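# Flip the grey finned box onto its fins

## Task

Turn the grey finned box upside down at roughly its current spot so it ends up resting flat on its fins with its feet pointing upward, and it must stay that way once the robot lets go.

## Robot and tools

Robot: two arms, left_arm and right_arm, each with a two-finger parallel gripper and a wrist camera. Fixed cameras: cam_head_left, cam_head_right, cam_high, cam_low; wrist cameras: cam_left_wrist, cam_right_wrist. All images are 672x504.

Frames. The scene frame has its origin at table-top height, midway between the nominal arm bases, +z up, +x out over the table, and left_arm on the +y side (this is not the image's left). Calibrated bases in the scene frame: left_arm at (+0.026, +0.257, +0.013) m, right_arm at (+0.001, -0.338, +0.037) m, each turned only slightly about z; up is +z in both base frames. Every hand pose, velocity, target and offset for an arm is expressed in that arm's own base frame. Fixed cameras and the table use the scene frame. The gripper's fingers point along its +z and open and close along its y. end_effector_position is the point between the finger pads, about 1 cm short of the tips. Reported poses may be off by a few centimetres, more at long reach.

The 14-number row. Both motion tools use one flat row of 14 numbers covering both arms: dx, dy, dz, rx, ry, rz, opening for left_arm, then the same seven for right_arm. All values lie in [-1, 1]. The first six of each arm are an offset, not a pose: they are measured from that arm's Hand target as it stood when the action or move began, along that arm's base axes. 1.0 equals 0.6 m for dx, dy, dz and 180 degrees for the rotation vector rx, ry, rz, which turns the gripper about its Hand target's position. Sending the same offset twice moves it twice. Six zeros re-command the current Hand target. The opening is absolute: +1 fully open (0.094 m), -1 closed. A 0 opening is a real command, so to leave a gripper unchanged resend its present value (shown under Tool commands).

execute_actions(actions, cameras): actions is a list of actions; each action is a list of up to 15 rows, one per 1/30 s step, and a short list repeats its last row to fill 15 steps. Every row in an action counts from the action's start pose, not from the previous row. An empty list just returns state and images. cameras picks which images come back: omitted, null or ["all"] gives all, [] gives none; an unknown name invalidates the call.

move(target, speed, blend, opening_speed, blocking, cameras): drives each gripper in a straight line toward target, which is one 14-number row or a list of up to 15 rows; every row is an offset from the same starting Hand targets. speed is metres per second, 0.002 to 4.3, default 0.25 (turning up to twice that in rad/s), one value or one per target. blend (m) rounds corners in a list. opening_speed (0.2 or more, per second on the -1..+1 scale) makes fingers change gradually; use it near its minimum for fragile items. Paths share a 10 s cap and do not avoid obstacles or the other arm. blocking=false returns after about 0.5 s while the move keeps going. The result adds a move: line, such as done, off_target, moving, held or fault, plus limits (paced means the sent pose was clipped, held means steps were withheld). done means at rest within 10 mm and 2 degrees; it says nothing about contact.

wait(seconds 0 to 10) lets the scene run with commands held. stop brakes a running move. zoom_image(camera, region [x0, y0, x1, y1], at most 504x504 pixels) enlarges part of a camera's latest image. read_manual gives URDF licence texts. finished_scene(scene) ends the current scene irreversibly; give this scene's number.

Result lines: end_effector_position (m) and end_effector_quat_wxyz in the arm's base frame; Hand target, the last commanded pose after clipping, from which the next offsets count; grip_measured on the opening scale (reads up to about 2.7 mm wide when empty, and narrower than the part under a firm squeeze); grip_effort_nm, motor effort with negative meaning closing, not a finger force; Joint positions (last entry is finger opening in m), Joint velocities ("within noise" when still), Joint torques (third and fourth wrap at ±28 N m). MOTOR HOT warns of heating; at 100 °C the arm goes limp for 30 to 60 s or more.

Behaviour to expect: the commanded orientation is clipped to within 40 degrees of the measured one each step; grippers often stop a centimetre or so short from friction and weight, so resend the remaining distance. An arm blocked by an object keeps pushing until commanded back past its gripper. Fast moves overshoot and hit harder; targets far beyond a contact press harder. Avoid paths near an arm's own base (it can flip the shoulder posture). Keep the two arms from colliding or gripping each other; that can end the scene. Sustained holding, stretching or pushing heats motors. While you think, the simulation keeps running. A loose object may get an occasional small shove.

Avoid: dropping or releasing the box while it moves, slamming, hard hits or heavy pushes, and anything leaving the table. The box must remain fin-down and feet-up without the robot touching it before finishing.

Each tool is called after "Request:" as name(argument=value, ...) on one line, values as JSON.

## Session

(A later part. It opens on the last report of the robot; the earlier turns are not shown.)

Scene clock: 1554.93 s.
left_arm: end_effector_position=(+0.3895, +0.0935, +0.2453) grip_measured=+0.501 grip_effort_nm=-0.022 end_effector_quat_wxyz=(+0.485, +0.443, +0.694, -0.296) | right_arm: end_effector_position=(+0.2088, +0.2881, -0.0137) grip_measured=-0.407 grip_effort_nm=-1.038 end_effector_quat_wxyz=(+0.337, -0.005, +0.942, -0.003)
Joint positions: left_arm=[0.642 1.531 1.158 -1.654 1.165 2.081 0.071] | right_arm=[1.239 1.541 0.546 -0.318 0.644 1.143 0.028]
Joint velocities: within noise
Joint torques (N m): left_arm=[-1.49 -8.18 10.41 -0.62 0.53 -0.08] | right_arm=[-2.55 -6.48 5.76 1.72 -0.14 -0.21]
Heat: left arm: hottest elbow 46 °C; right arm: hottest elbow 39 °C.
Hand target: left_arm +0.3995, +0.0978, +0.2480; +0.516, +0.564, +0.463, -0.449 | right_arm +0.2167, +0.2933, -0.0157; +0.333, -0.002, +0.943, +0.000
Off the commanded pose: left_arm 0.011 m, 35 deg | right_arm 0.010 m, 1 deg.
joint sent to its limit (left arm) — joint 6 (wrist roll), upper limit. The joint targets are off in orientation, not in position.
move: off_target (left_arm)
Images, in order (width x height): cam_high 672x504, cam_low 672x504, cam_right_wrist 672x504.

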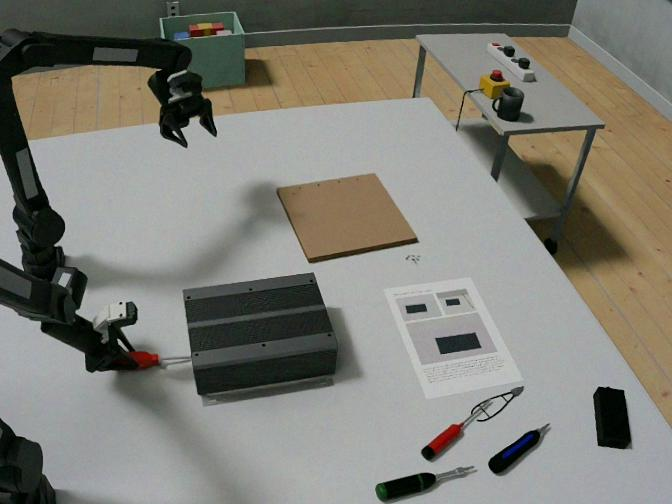

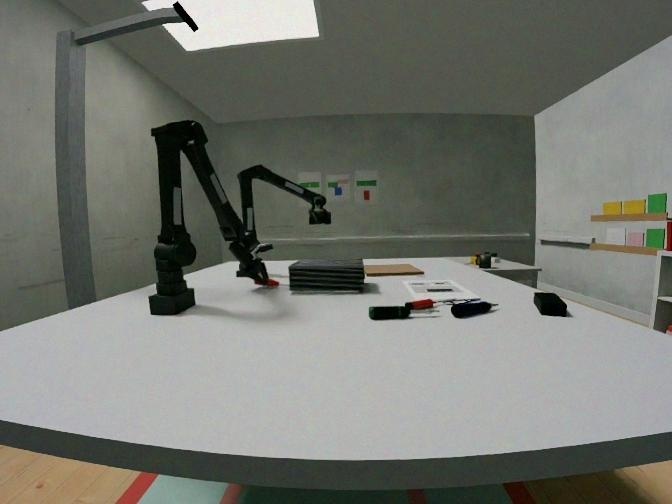

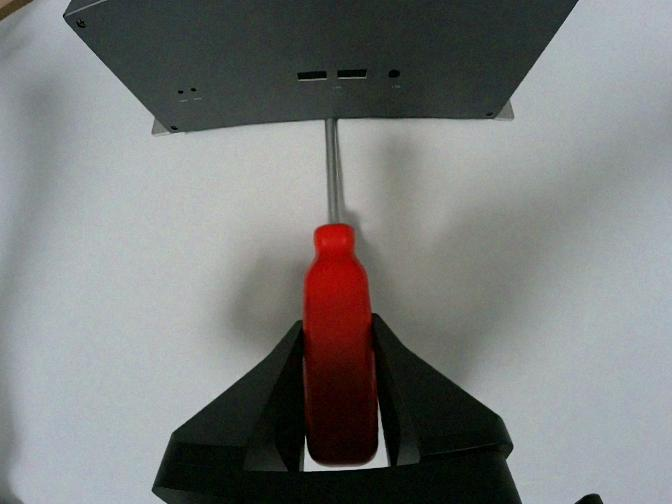

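Request:
move(target=[[0,0,0,0,0,0,0.5,0.042,0,0.0,0,0,0,-0.6],[0,0,0,0,0,0,0.5,0.052,0,0.06,0,0.061,0,-0.6],[0,0,0,0,0,0,0.5,0.074,0,0.11,0,0.128,0,-0.6]], speed=0.06, cameras=["cam_right_wrist","cam_high","cam_left_wrist"])

Request:
zoom_image(camera="cam_high", region=[60, 260, 360, 430])

Scene clock: 1571.97 s.
left_arm: end_effector_position=(+0.3895, +0.0935, +0.2453) grip_measured=+0.501 grip_effort_nm=-0.022 end_effector_quat_wxyz=(+0.485, +0.443, +0.694, -0.296) | right_arm: end_effector_position=(+0.2388, +0.2834, +0.0308) grip_measured=-0.407 grip_effort_nm=-1.038 end_effector_quat_wxyz=(+0.122, -0.022, +0.992, -0.016)
Joint positions: left_arm=[0.642 1.531 1.158 -1.654 1.165 2.081 0.071] | right_arm=[0.972 1.456 0.764 -0.76 0.217 0.915 0.028]
Joint velocities: within noise
Joint torques (N m): left_arm=[-1.61 -8.23 10.4 -0.57 0.53 -0.06] | right_arm=[-3.14 -9.47 9.77 0.35 0.52 0.04]
Heat: left arm: hottest elbow 46 °C; right arm: hottest elbow 39 °C.
Hand target: left_arm +0.3995, +0.0978, +0.2481; +0.516, +0.564, +0.463, -0.449 | right_arm +0.2611, +0.2932, +0.0503; +0.138, -0.002, +0.990, +0.000
Off the commanded pose: left_arm 0.011 m, 35 deg | right_arm 0.031 m, 3 deg.
joint sent to its limit (left arm) — joint 6 (wrist roll), upper limit. The joint targets are off in orientation, not in position.
move: off_target (left_arm, right_arm)
Images, in order (width x height): cam_high 672x504, cam_left_wrist 672x504, cam_right_wrist 672x504.

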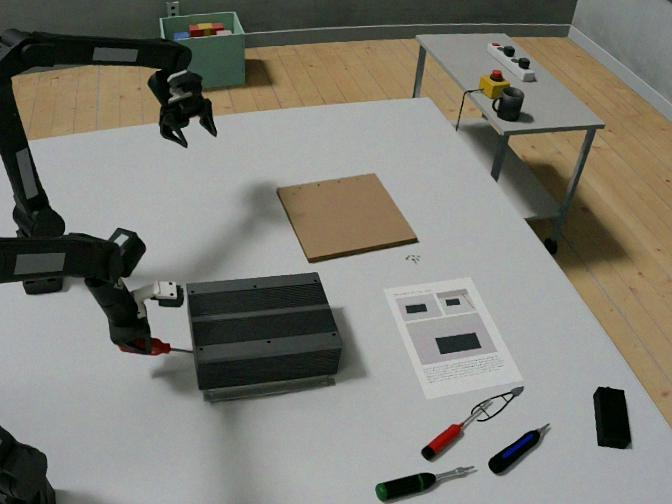

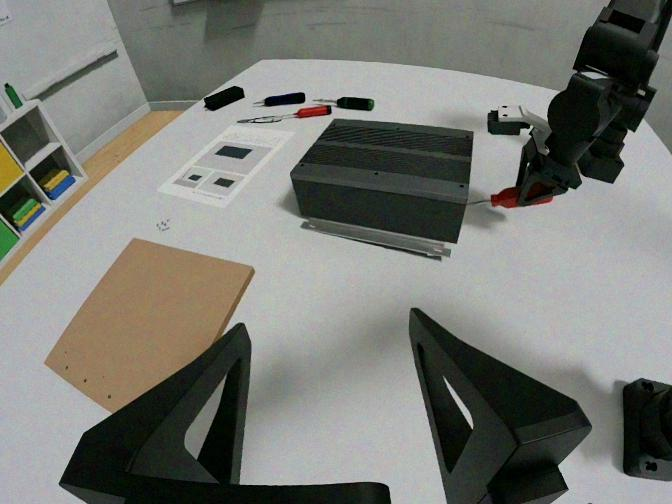

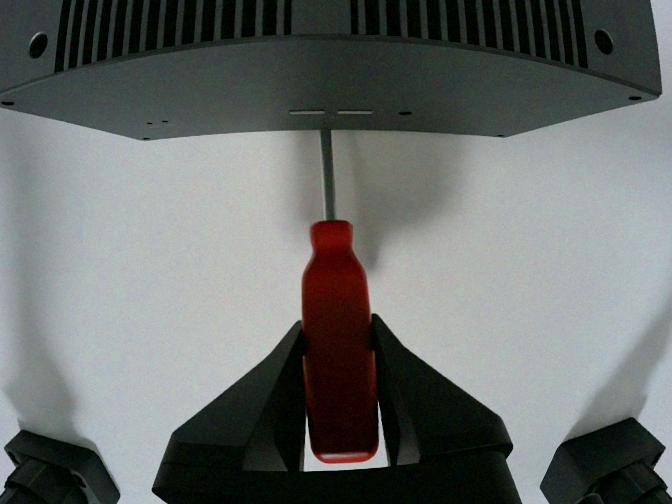

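Scaled by 1.680.

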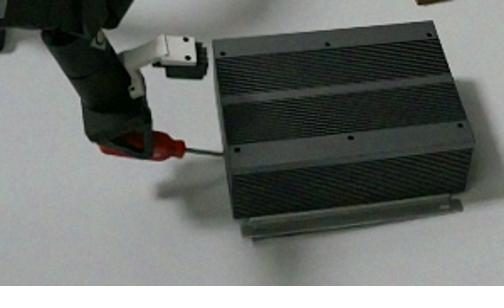

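Request:
move(target=[0,0,0,0,0,0,0.5,0.02,0.01,0.045,0,0.045,0,-0.6], speed=0.06, cameras=["cam_high","cam_left_wrist"])

Request:
zoom_image(camera="cam_left_wrist", region=[270, 90, 570, 290])

Scene clock: 1582.33 s.
left_arm: end_effector_position=(+0.3895, +0.0935, +0.2453) grip_measured=+0.501 grip_effort_nm=-0.022 end_effector_quat_wxyz=(+0.485, +0.443, +0.694, -0.296) | right_arm: end_effector_position=(+0.2389, +0.2818, +0.0557) grip_measured=-0.407 grip_effort_nm=-1.038 end_effector_quat_wxyz=(+0.036, -0.017, +0.999, -0.023)
Joint positions: left_arm=[0.642 1.531 1.158 -1.654 1.165 2.081 0.071] | right_arm=[0.909 1.467 0.874 -0.969 0.086 0.875 0.028]
Joint velocities: within noise
Joint torques (N m): left_arm=[-1.61 -8.23 10.41 -0.62 0.53 -0.07] | right_arm=[-3.08 -9.23 11.6 0.76 0.93 -0.06]
Heat: left arm: hottest elbow 46 °C; right arm: hottest elbow 41 °C.
Hand target: left_arm +0.3995, +0.0978, +0.2481; +0.516, +0.564, +0.463, -0.449 | right_arm +0.2731, +0.2993, +0.0773; +0.068, -0.002, +0.998, +0.000
Off the commanded pose: left_arm 0.011 m, 35 deg | right_arm 0.044 m, 5 deg.
joint sent to its limit (left arm) — joint 6 (wrist roll), upper limit. The joint targets are off in orientation, not in position.
move: off_target (left_arm, right_arm)
Images, in order (width x height): cam_high 672x504, cam_left_wrist 672x504.

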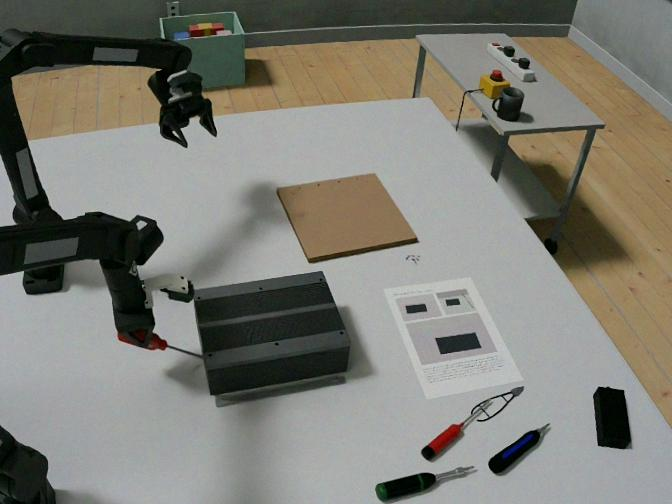

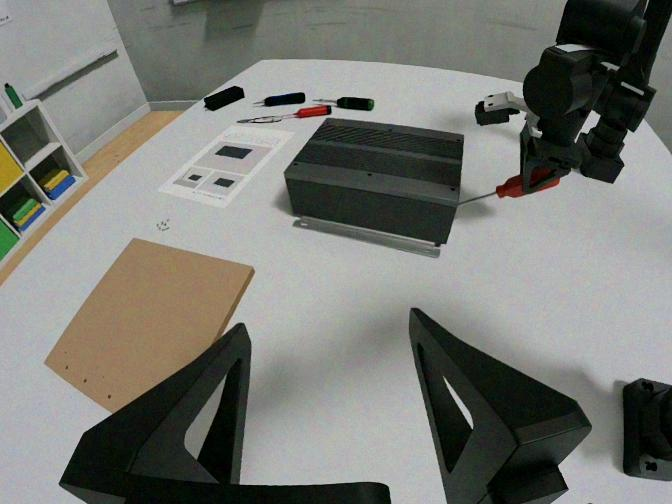

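Scaled by 1.680 from the camera's 672x504 image, which has a finer 960x720 frame.

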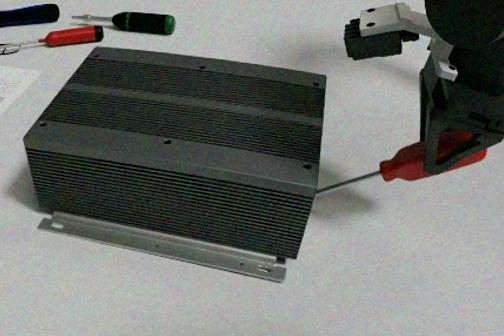

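Request:
move(target=[[0,0,0,0,0,0,0.5,-0.15,-0.012,0.0,0,0,0,-0.6],[0,0,0,0,0,0,0.5,-0.167,-0.005,-0.155,0,-0.173,0,-0.6]], speed=[0.15,0.12], cameras=["cam_high","cam_right_wrist","cam_head_left"])

Request:
zoom_image(camera="cam_high", region=[60, 260, 360, 430])

Scene clock: 1597.83 s.
left_arm: end_effector_position=(+0.3895, +0.0935, +0.2453) grip_measured=+0.501 grip_effort_nm=-0.017 end_effector_quat_wxyz=(+0.485, +0.443, +0.694, -0.296) | right_arm: end_effector_position=(+0.1754, +0.2910, -0.0155) grip_measured=-0.407 grip_effort_nm=-1.038 end_effector_quat_wxyz=(+0.329, -0.001, +0.944, -0.007)
Joint positions: left_arm=[0.642 1.531 1.158 -1.654 1.165 2.081 0.071] | right_arm=[1.343 1.542 0.555 -0.421 0.654 1.285 0.028]
Joint velocities: within noise
Joint torques (N m): left_arm=[-1.61 -8.23 10.43 -0.59 0.53 -0.07] | right_arm=[0.09 -6.83 4.81 1.42 0.73 0.06]
Heat: left arm: hottest elbow 46 °C; right arm: hottest elbow 42 °C.
Hand target: left_arm +0.3995, +0.0978, +0.2481; +0.516, +0.564, +0.463, -0.449 | right_arm +0.1729, +0.2963, -0.0157; +0.333, -0.002, +0.943, +0.000
Off the commanded pose: left_arm 0.011 m, 35 deg | right_arm 0.006 m, 1 deg.
joint sent to its limit (left arm) — joint 6 (wrist roll), upper limit. The joint targets are off in orientation, not in position.
move: off_target (left_arm)
Images, in order (width x height): cam_head_left 672x504, cam_high 672x504, cam_right_wrist 672x504.

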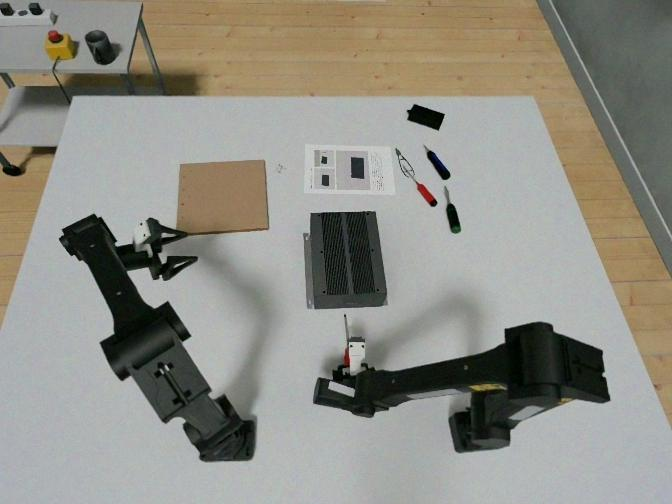

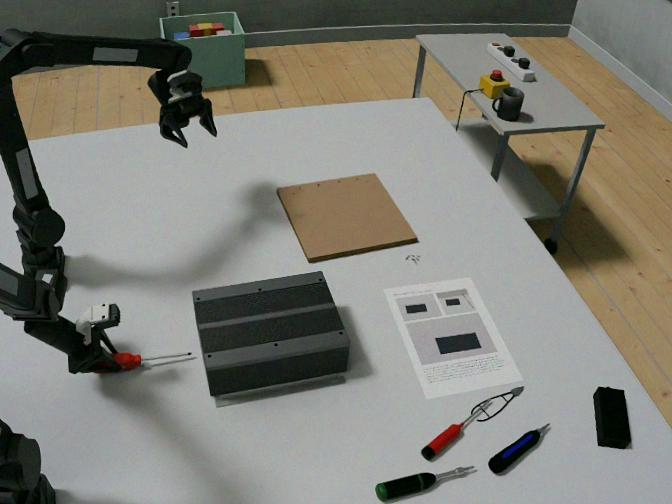

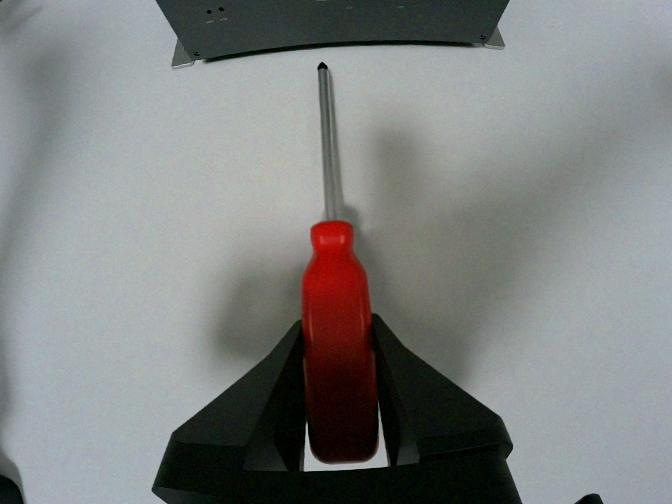

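Scaled by 1.680.

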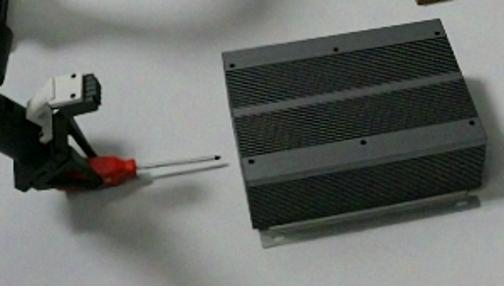

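Request:
move(target=[[0,0,0,0,0,0,0.5,-0.005,0,-0.002,0,0.025,0,-0.6],[0,0,0,0,0,0,0.5,0.06,0,-0.002,0,0.025,0,-0.6]], speed=0.06, cameras=["cam_high","cam_right_wrist"])

Request:
zoom_image(camera="cam_high", region=[60, 260, 360, 430])

Scene clock: 1606.87 s.
left_arm: end_effector_position=(+0.3895, +0.0935, +0.2453) grip_measured=+0.501 grip_effort_nm=-0.017 end_effector_quat_wxyz=(+0.485, +0.443, +0.694, -0.296) | right_arm: end_effector_position=(+0.2019, +0.2852, -0.0190) grip_measured=-0.407 grip_effort_nm=-1.038 end_effector_quat_wxyz=(+0.298, -0.005, +0.954, -0.010)
Joint positions: left_arm=[0.642 1.531 1.158 -1.654 1.165 2.081 0.071] | right_arm=[1.226 1.537 0.56 -0.38 0.572 1.152 0.028]
Joint velocities: within noise
Joint torques (N m): left_arm=[-1.61 -8.18 10.39 -0.58 0.53 -0.07] | right_arm=[-1.67 -6.42 6.31 1.2 -0.18 -0.16]
Heat: left arm: hottest elbow 46 °C; right arm: hottest elbow 41 °C.
Hand target: left_arm +0.3995, +0.0978, +0.2481; +0.516, +0.564, +0.463, -0.449 | right_arm +0.2088, +0.2961, -0.0170; +0.296, -0.002, +0.955, +0.000
Off the commanded pose: left_arm 0.011 m, 35 deg | right_arm 0.013 m, 1 deg.
joint sent to its limit (left arm) — joint 6 (wrist roll), upper limit. The joint targets are off in orientation, not in position.
move: off_target (left_arm, right_arm)
Images, in order (width x height): cam_high 672x504, cam_right_wrist 672x504.

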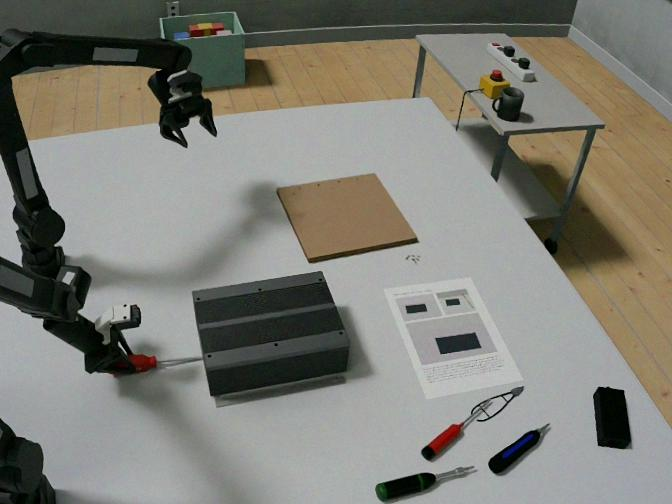

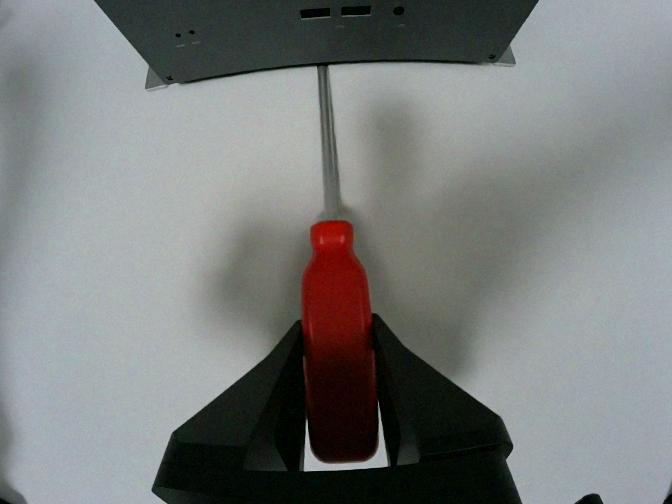

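Scaled by 1.680.

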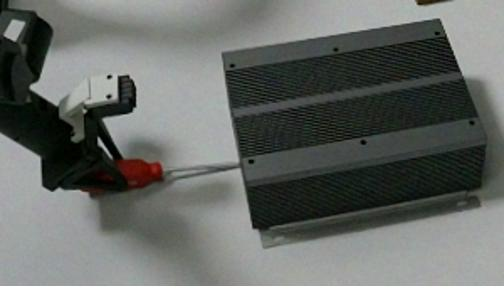

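Request:
move(target=[0,0,0,0,0,0,0.5,0.108,0,0,0,0,0,-0.6], speed=0.06, cameras=["cam_high","cam_right_wrist"])

Request:
zoom_image(camera="cam_high", region=[60, 260, 360, 430])

Scene clock: 1612.43 s.
left_arm: end_effector_position=(+0.3895, +0.0935, +0.2453) grip_measured=+0.501 grip_effort_nm=-0.022 end_effector_quat_wxyz=(+0.485, +0.443, +0.694, -0.296) | right_arm: end_effector_position=(+0.2503, +0.2831, -0.0222) grip_measured=-0.407 grip_effort_nm=-1.048 end_effector_quat_wxyz=(+0.287, -0.015, +0.958, -0.012)
Joint positions: left_arm=[0.642 1.531 1.158 -1.654 1.165 2.081 0.071] | right_arm=[1.072 1.573 0.595 -0.302 0.511 0.965 0.028]
Joint velocities: within noise
Joint torques (N m): left_arm=[-1.55 -8.29 10.44 -0.59 0.53 -0.07] | right_arm=[-3.96 -6.95 8.05 1.77 0.26 -0.22]
Heat: left arm: hottest elbow 46 °C; right arm: hottest elbow 41 °C.
Hand target: left_arm +0.3995, +0.0978, +0.2481; +0.516, +0.564, +0.463, -0.449 | right_arm +0.2737, +0.2963, -0.0168; +0.296, -0.002, +0.955, +0.000
Off the commanded pose: left_arm 0.011 m, 35 deg | right_arm 0.027 m, 2 deg.
joint sent to its limit (left arm) — joint 6 (wrist roll), upper limit. The joint targets are off in orientation, not in position.
move: off_target (left_arm, right_arm)
Images, in order (width x height): cam_high 672x504, cam_right_wrist 672x504.

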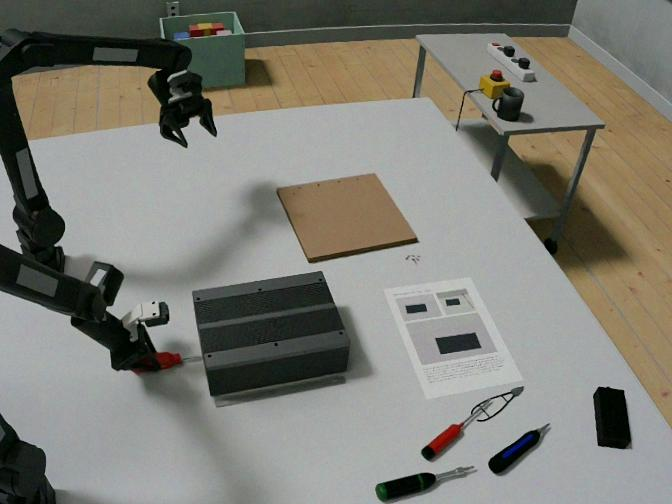

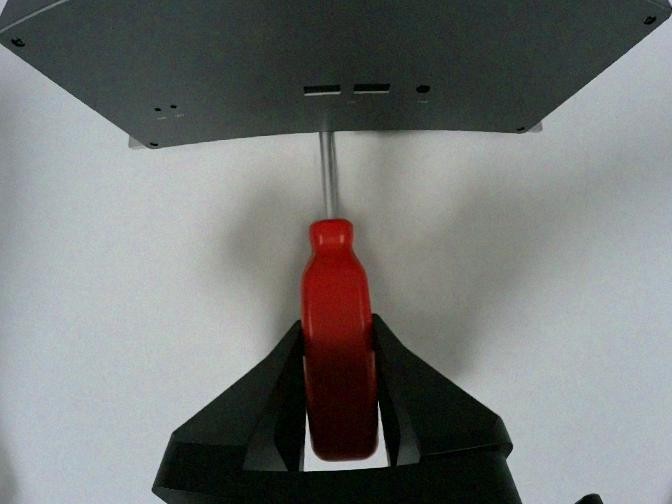

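Scaled by 1.680.

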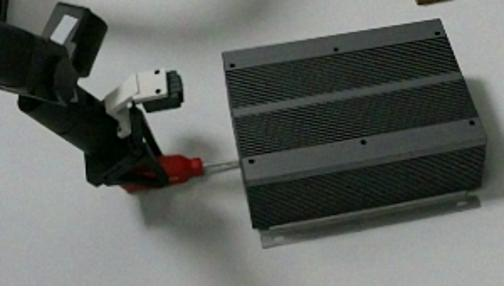

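Request:
move(target=[[0,0,0,0,0,0,0.5,-0.03,0,0.045,0,0.04,0,-0.6],[0,0,0,0,0,0,0.5,-0.015,0,0.095,0,0.1,0,-0.6]], speed=0.06, cameras=["cam_high","cam_right_wrist","cam_left_wrist"])

Request:
zoom_image(camera="cam_left_wrist", region=[270, 90, 570, 290])

Scene clock: 1621.57 s.
left_arm: end_effector_position=(+0.3895, +0.0935, +0.2453) grip_measured=+0.501 grip_effort_nm=-0.022 end_effector_quat_wxyz=(+0.485, +0.443, +0.694, -0.296) | right_arm: end_effector_position=(+0.2469, +0.2829, +0.0183) grip_measured=-0.407 grip_effort_nm=-1.038 end_effector_quat_wxyz=(+0.128, -0.013, +0.991, -0.021)
Joint positions: left_arm=[0.642 1.531 1.158 -1.654 1.165 2.081 0.071] | right_arm=[0.96 1.494 0.762 -0.719 0.233 0.921 0.028]
Joint velocities: within noise
Joint torques (N m): left_arm=[-1.49 -8.23 10.4 -0.54 0.53 -0.07] | right_arm=[-2.55 -10.87 9.35 0.35 0.15 -0.07]
Heat: left arm: hottest elbow 46 °C; right arm: hottest elbow 41 °C.
Hand target: left_arm +0.3995, +0.0978, +0.2481; +0.516, +0.564, +0.463, -0.449 | right_arm +0.2646, +0.2962, +0.0400; +0.143, -0.002, +0.990, +0.000
Off the commanded pose: left_arm 0.011 m, 35 deg | right_arm 0.031 m, 3 deg.
joint sent to its limit (left arm) — joint 6 (wrist roll), upper limit. The joint targets are off in orientation, not in position.
move: off_target (left_arm, right_arm)
Images, in order (width x height): cam_high 672x504, cam_left_wrist 672x504, cam_right_wrist 672x504.

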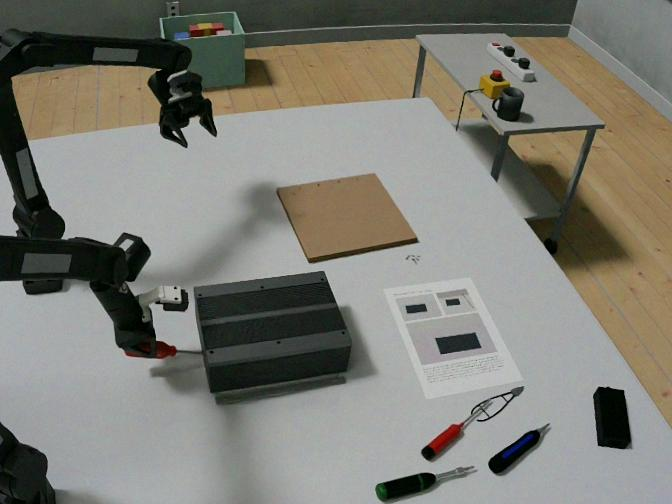

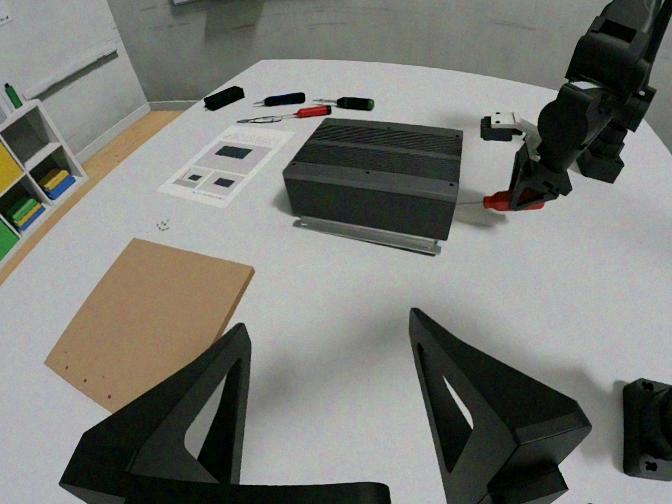

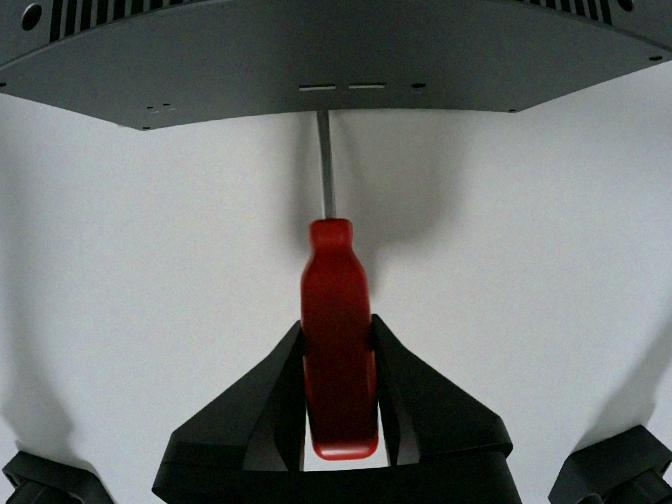

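Scaled by 1.680 from the camera's 672x504 image, which has a finer 960x720 frame.

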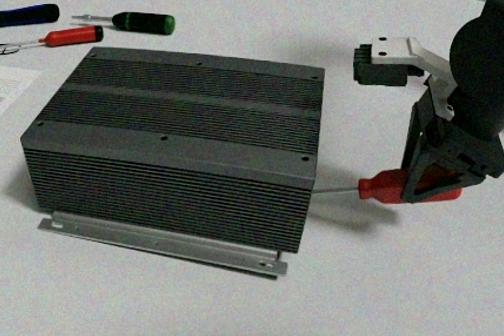

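Request:
move(target=[[0,0,0,0,0,0,0.5,0.05,0,0.01,0,0,0,-0.6],[0,0,0,0,0,0,0.5,0.055,0,0.045,0,0.04,0,-0.6]], speed=0.06, cameras=["cam_high","cam_right_wrist","cam_left_wrist"])

Request:
zoom_image(camera="cam_left_wrist", region=[270, 90, 570, 290])

Scene clock: 1637.03 s.
left_arm: end_effector_position=(+0.3895, +0.0935, +0.2453) grip_measured=+0.501 grip_effort_nm=-0.022 end_effector_quat_wxyz=(+0.485, +0.443, +0.694, -0.296) | right_arm: end_effector_position=(+0.2639, +0.2788, +0.0418) grip_measured=-0.407 grip_effort_nm=-1.043 end_effector_quat_wxyz=(+0.049, -0.017, +0.998, -0.025)
Joint positions: left_arm=[0.642 1.531 1.158 -1.654 1.165 2.081 0.071] | right_arm=[0.862 1.515 0.882 -0.91 0.107 0.825 0.028]
Joint velocities: within noise
Joint torques (N m): left_arm=[-1.67 -8.29 10.47 -0.59 0.53 -0.07] | right_arm=[-2.73 -10.34 11.69 0.88 0.68 -0.02]
Heat: left arm: hottest elbow 46 °C; right arm: hottest elbow 42 °C.
Hand target: left_arm +0.3995, +0.0978, +0.2481; +0.516, +0.564, +0.463, -0.449 | right_arm +0.2977, +0.2963, +0.0671; +0.080, -0.002, +0.997, +0.000
Off the commanded pose: left_arm 0.011 m, 35 deg | right_arm 0.046 m, 5 deg.
joint sent to its limit (left arm) — joint 6 (wrist roll), upper limit. The joint targets are off in orientation, not in position.
move: off_target (left_arm, right_arm)
Images, in order (width x height): cam_high 672x504, cam_left_wrist 672x504, cam_right_wrist 672x504.

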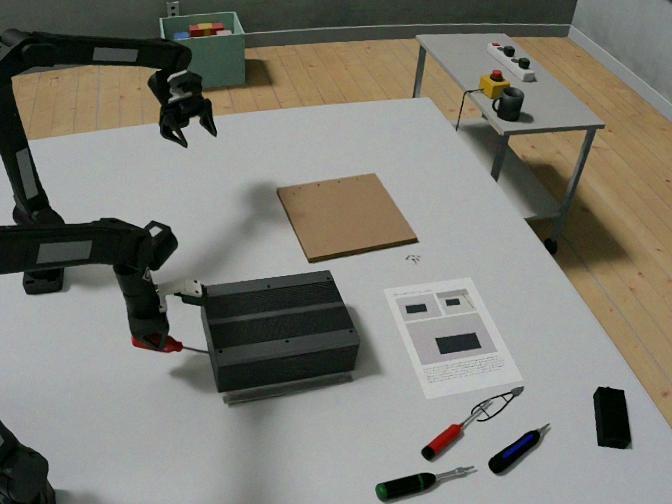

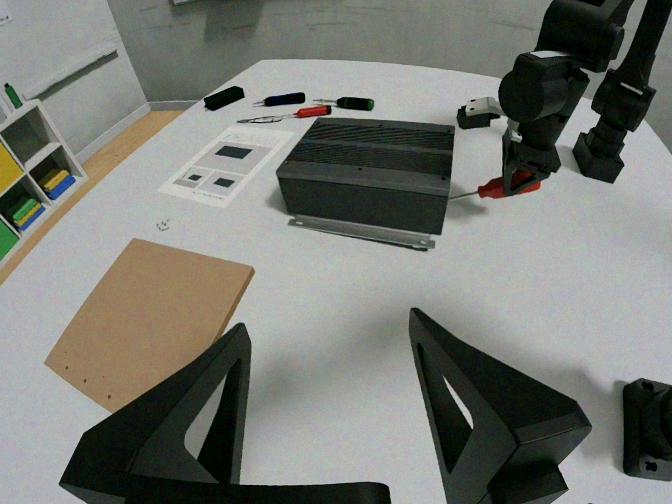

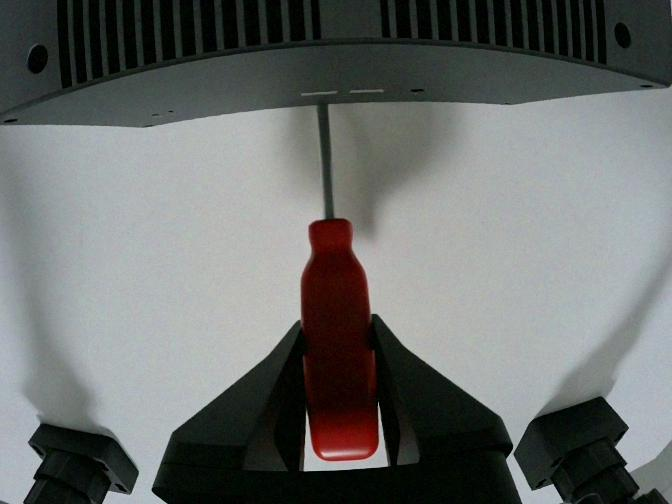

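Scaled by 1.680 from the camera's 672x504 image, which has a finer 960x720 frame.

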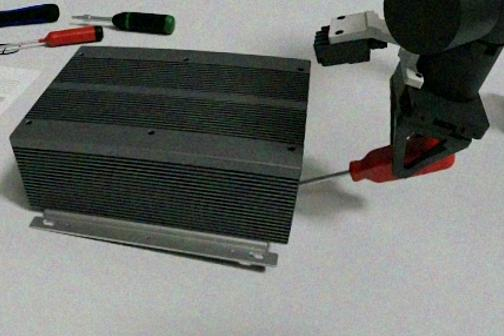

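Request:
move(target=[[-0.024,-0.2,-0.15,0.122,-0.428,-0.094,-0.2,0,0,0,0,0,0,-0.6],[-0.024,-0.36,-0.263,0.122,-0.428,-0.094,-0.2,0,0,0,0,0,0,-0.6]], speed=0.25)

Scene clock: 1692.33 s.
left_arm: end_effector_position=(+0.3848, -0.1159, +0.0940) grip_measured=-0.197 grip_effort_nm=-0.115 end_effector_quat_wxyz=(+0.658, +0.735, +0.130, +0.104) | right_arm: end_effector_position=(+0.2639, +0.2786, +0.0418) grip_measured=-0.407 grip_effort_nm=-1.038 end_effector_quat_wxyz=(+0.049, -0.017, +0.998, -0.025)
Joint positions: left_arm=[0.139 1.648 0.481 0.627 1.348 2.081 0.038] | right_arm=[0.861 1.515 0.882 -0.91 0.107 0.825 0.028]
Joint velocities: within noise
Joint torques (N m): left_arm=[-1.49 -7.41 4.71 1.28 0.33 -0.15] | right_arm=[-3.14 -10.29 11.58 0.65 0.67 -0.03]
Heat: left arm: hottest elbow 46 °C; right arm: hottest elbow 49 °C.
Hand target: left_arm +0.3851, -0.1182, +0.0903; +0.515, +0.856, +0.033, +0.020 | right_arm +0.2977, +0.2962, +0.0670; +0.080, -0.002, +0.997, +0.000
Off the commanded pose: left_arm 0.004 m, 26 deg | right_arm 0.046 m, 5 deg.
joint sent to its limit (left arm) — joint 6 (wrist roll), upper limit. The joint targets are off in orientation, not in position.
move: off_target (left_arm, right_arm)

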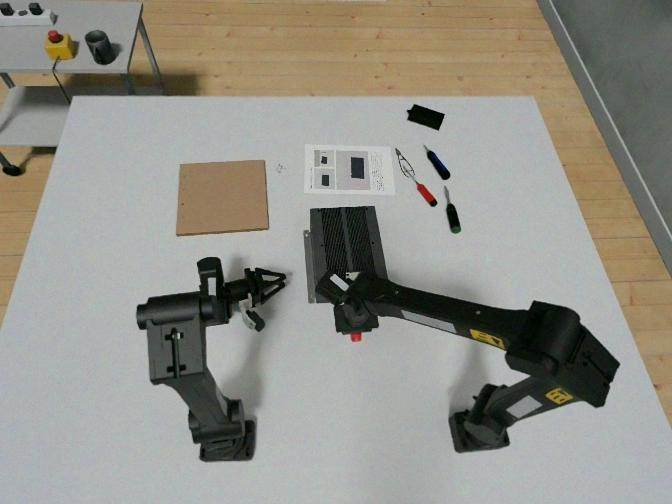

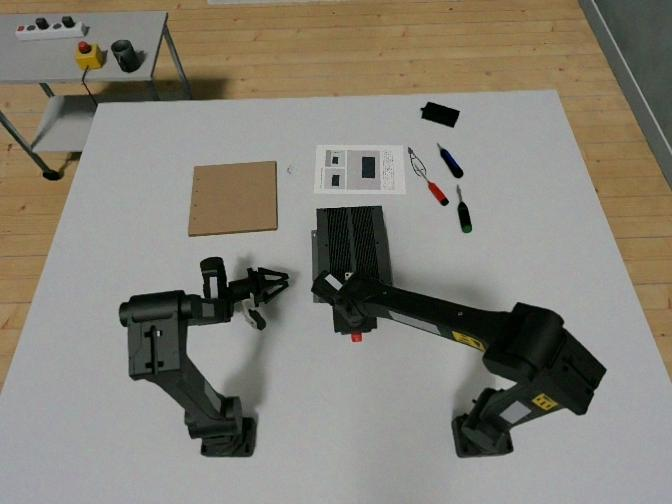

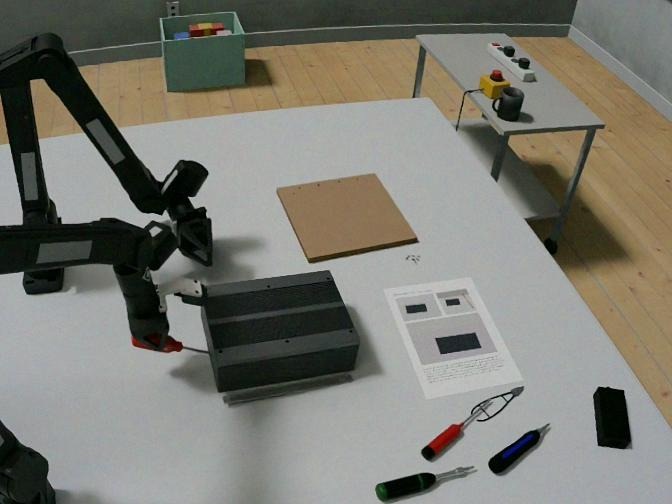

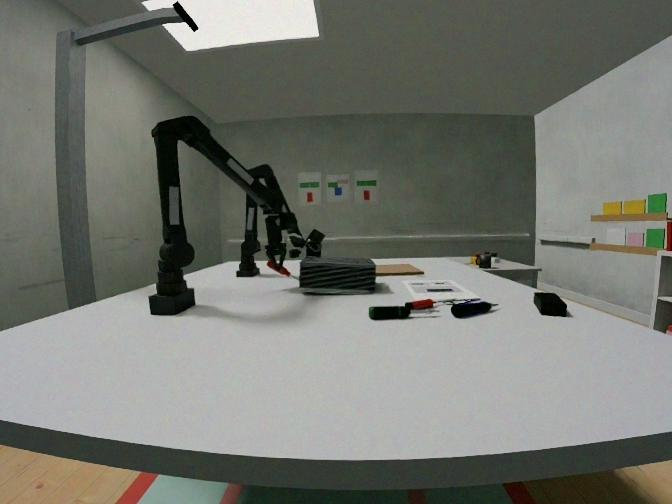

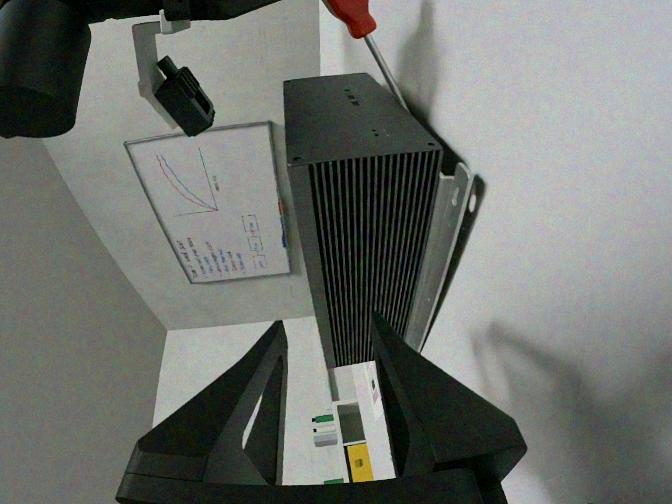

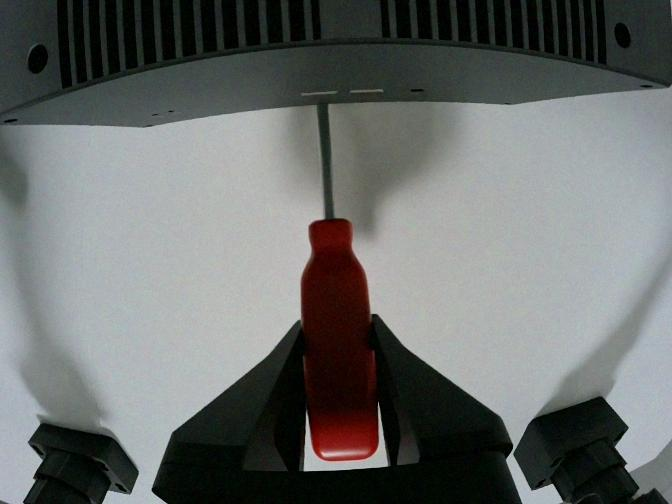

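Request:
move(target=[[0,0.03,0.05,-0.0345,0.44,0.2345,-0.2,0,0,0,0,0,0,-0.6],[0,0.0,0.03,-0.067,0.857,0.457,-0.2,0,0,0,0,0,0,-0.6]], speed=0.6, cameras=["cam_left_wrist","cam_head_left","cam_high"])

Scene clock: 1705.83 s.
left_arm: end_effector_position=(+0.3861, -0.1146, +0.1040) grip_measured=-0.198 grip_effort_nm=-0.110 end_effector_quat_wxyz=(+0.038, -0.003, +0.856, -0.515) | right_arm: end_effector_position=(+0.2639, +0.2786, +0.0418) grip_measured=-0.407 grip_effort_nm=-1.043 end_effector_quat_wxyz=(+0.049, -0.017, +0.998, -0.025)
Joint positions: left_arm=[0.1 1.575 0.859 -0.899 1.084 0.12 0.038] | right_arm=[0.861 1.515 0.882 -0.91 0.107 0.825 0.028]
Joint velocities: within noise
Joint torques (N m): left_arm=[-1.67 -11.11 6.11 0.96 0.56 -0.24] | right_arm=[-3.19 -9.88 11.75 0.79 0.62 -0.04]
Heat: left arm: hottest elbow 46 °C; right arm: hottest elbow 50 °C.
Hand target: left_arm +0.3850, -0.1182, +0.1082; +0.041, +0.002, +0.858, -0.513 | right_arm +0.2977, +0.2962, +0.0670; +0.080, -0.002, +0.997, +0.000
Off the commanded pose: left_arm 0.006 m, 1 deg | right_arm 0.046 m, 5 deg.
move: off_target (right_arm)
Images, in order (width x height): cam_head_left 672x504, cam_high 672x504, cam_left_wrist 672x504.

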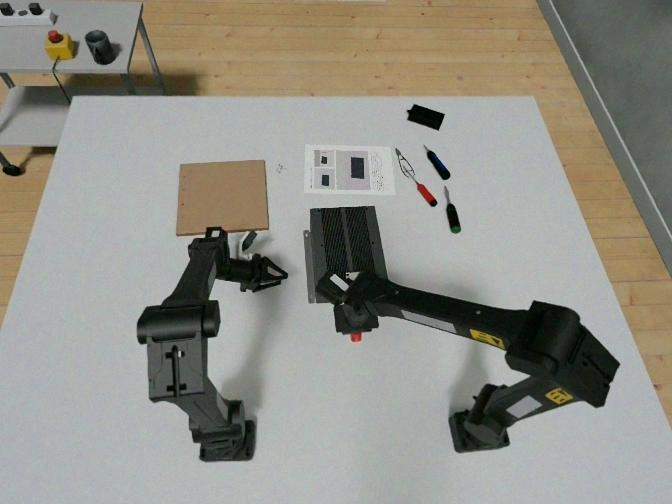

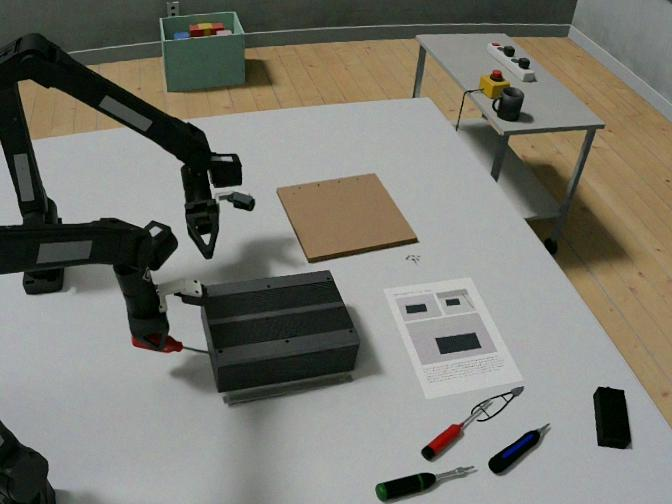

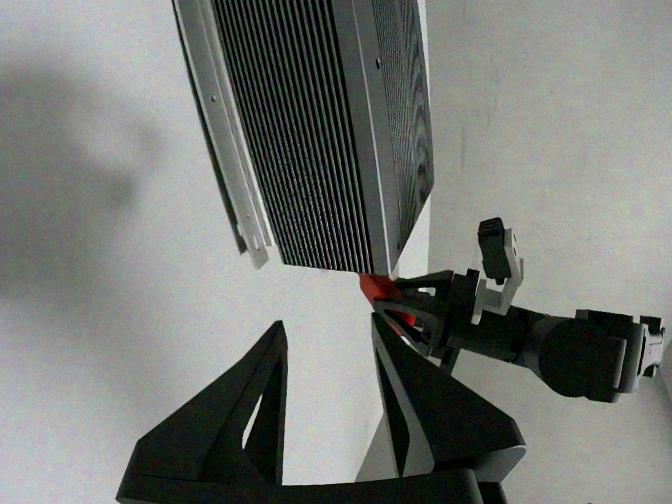

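Request:
zoom_image(camera="cam_left_wrist", region=[170, 130, 330, 290])

Scaled by 3.150 from the camera's 672x504 image, which has a finer 960x720 frame.

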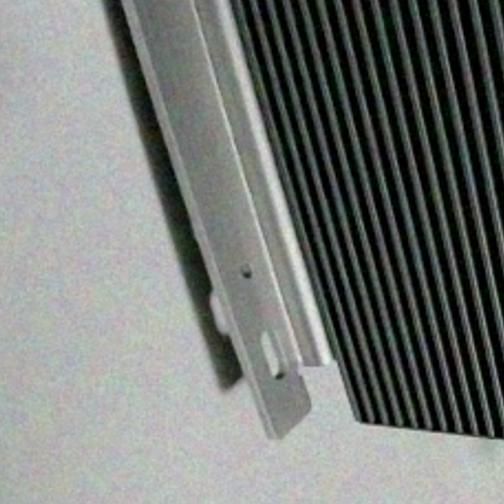

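Request:
move(target=[[0,-0.0,-0.08,0,0,0,-0.4,0,0,0,0,0,0,-0.6],[0,-0.055,-0.157,0,0,0,-0.4,0,0,0,0,0,0,-0.6]], speed=0.15, cameras=["cam_left_wrist","cam_head_left","cam_high"])

Request:
zoom_image(camera="cam_left_wrist", region=[150, 130, 450, 380])

Scene clock: 1735.77 s.
left_arm: end_effector_position=(+0.3899, -0.1482, +0.0238) grip_measured=-0.397 grip_effort_nm=-0.115 end_effector_quat_wxyz=(+0.054, +0.009, +0.856, -0.513) | right_arm: end_effector_position=(+0.2639, +0.2786, +0.0418) grip_measured=-0.407 grip_effort_nm=-1.038 end_effector_quat_wxyz=(+0.049, -0.017, +0.998, -0.025)
Joint positions: left_arm=[0.01 1.732 0.757 -0.436 1.078 -0.066 0.028] | right_arm=[0.861 1.515 0.882 -0.91 0.107 0.825 0.028]
Joint velocities: within noise
Joint torques (N m): left_arm=[-1.38 -9 4.64 1.42 0.55 -0.29] | right_arm=[-2.9 -10.11 11.49 0.62 0.68 -0.03]
Heat: left arm: hottest elbow 44 °C; right arm: hottest elbow 51 °C.
Hand target: left_arm +0.3850, -0.1511, +0.0139; +0.041, +0.001, +0.858, -0.513 | right_arm +0.2977, +0.2962, +0.0670; +0.080, -0.002, +0.997, +0.000
Off the commanded pose: left_arm 0.011 m, 2 deg | right_arm 0.046 m, 5 deg.
move: off_target (left_arm, right_arm)
Images, in order (width x height): cam_head_left 672x504, cam_high 672x504, cam_left_wrist 672x504.

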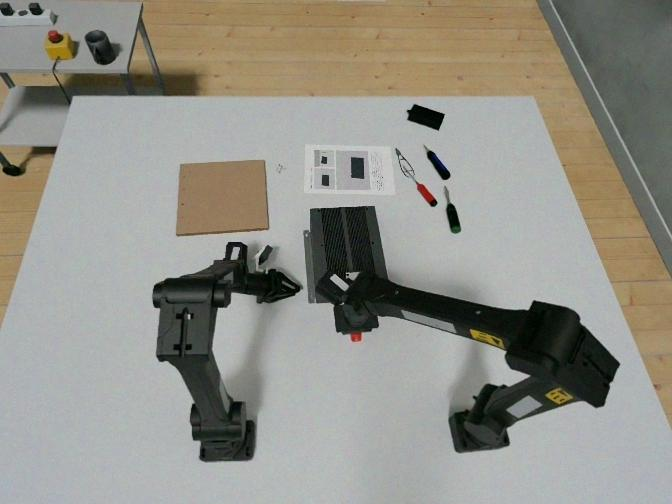

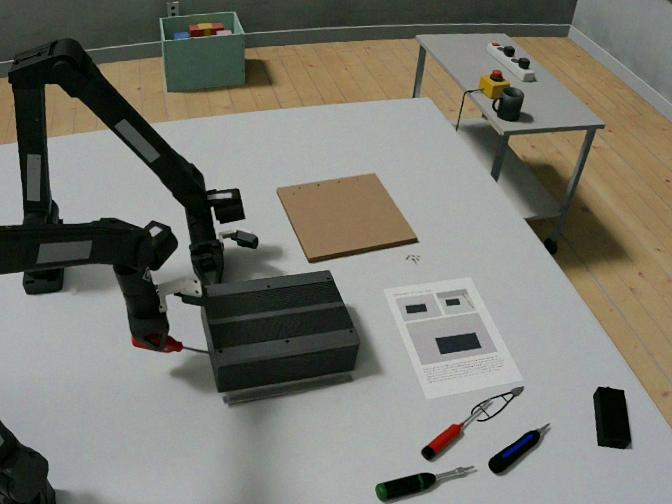

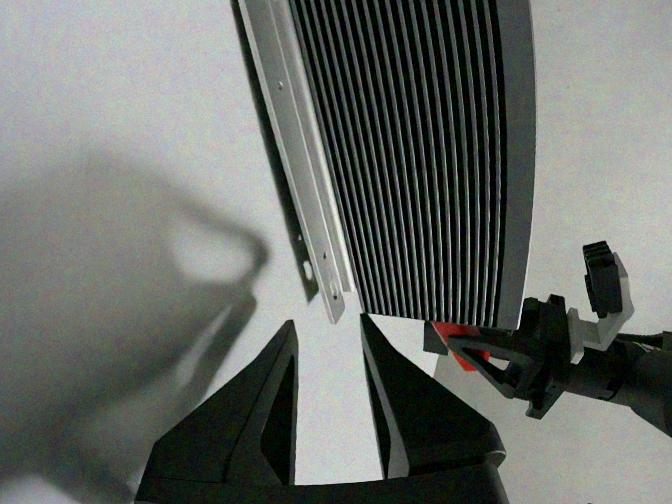

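Scaled by 1.680 from the camera's 672x504 image, which has a finer 960x720 frame.

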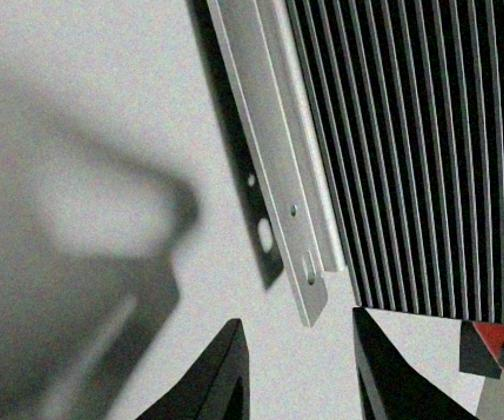

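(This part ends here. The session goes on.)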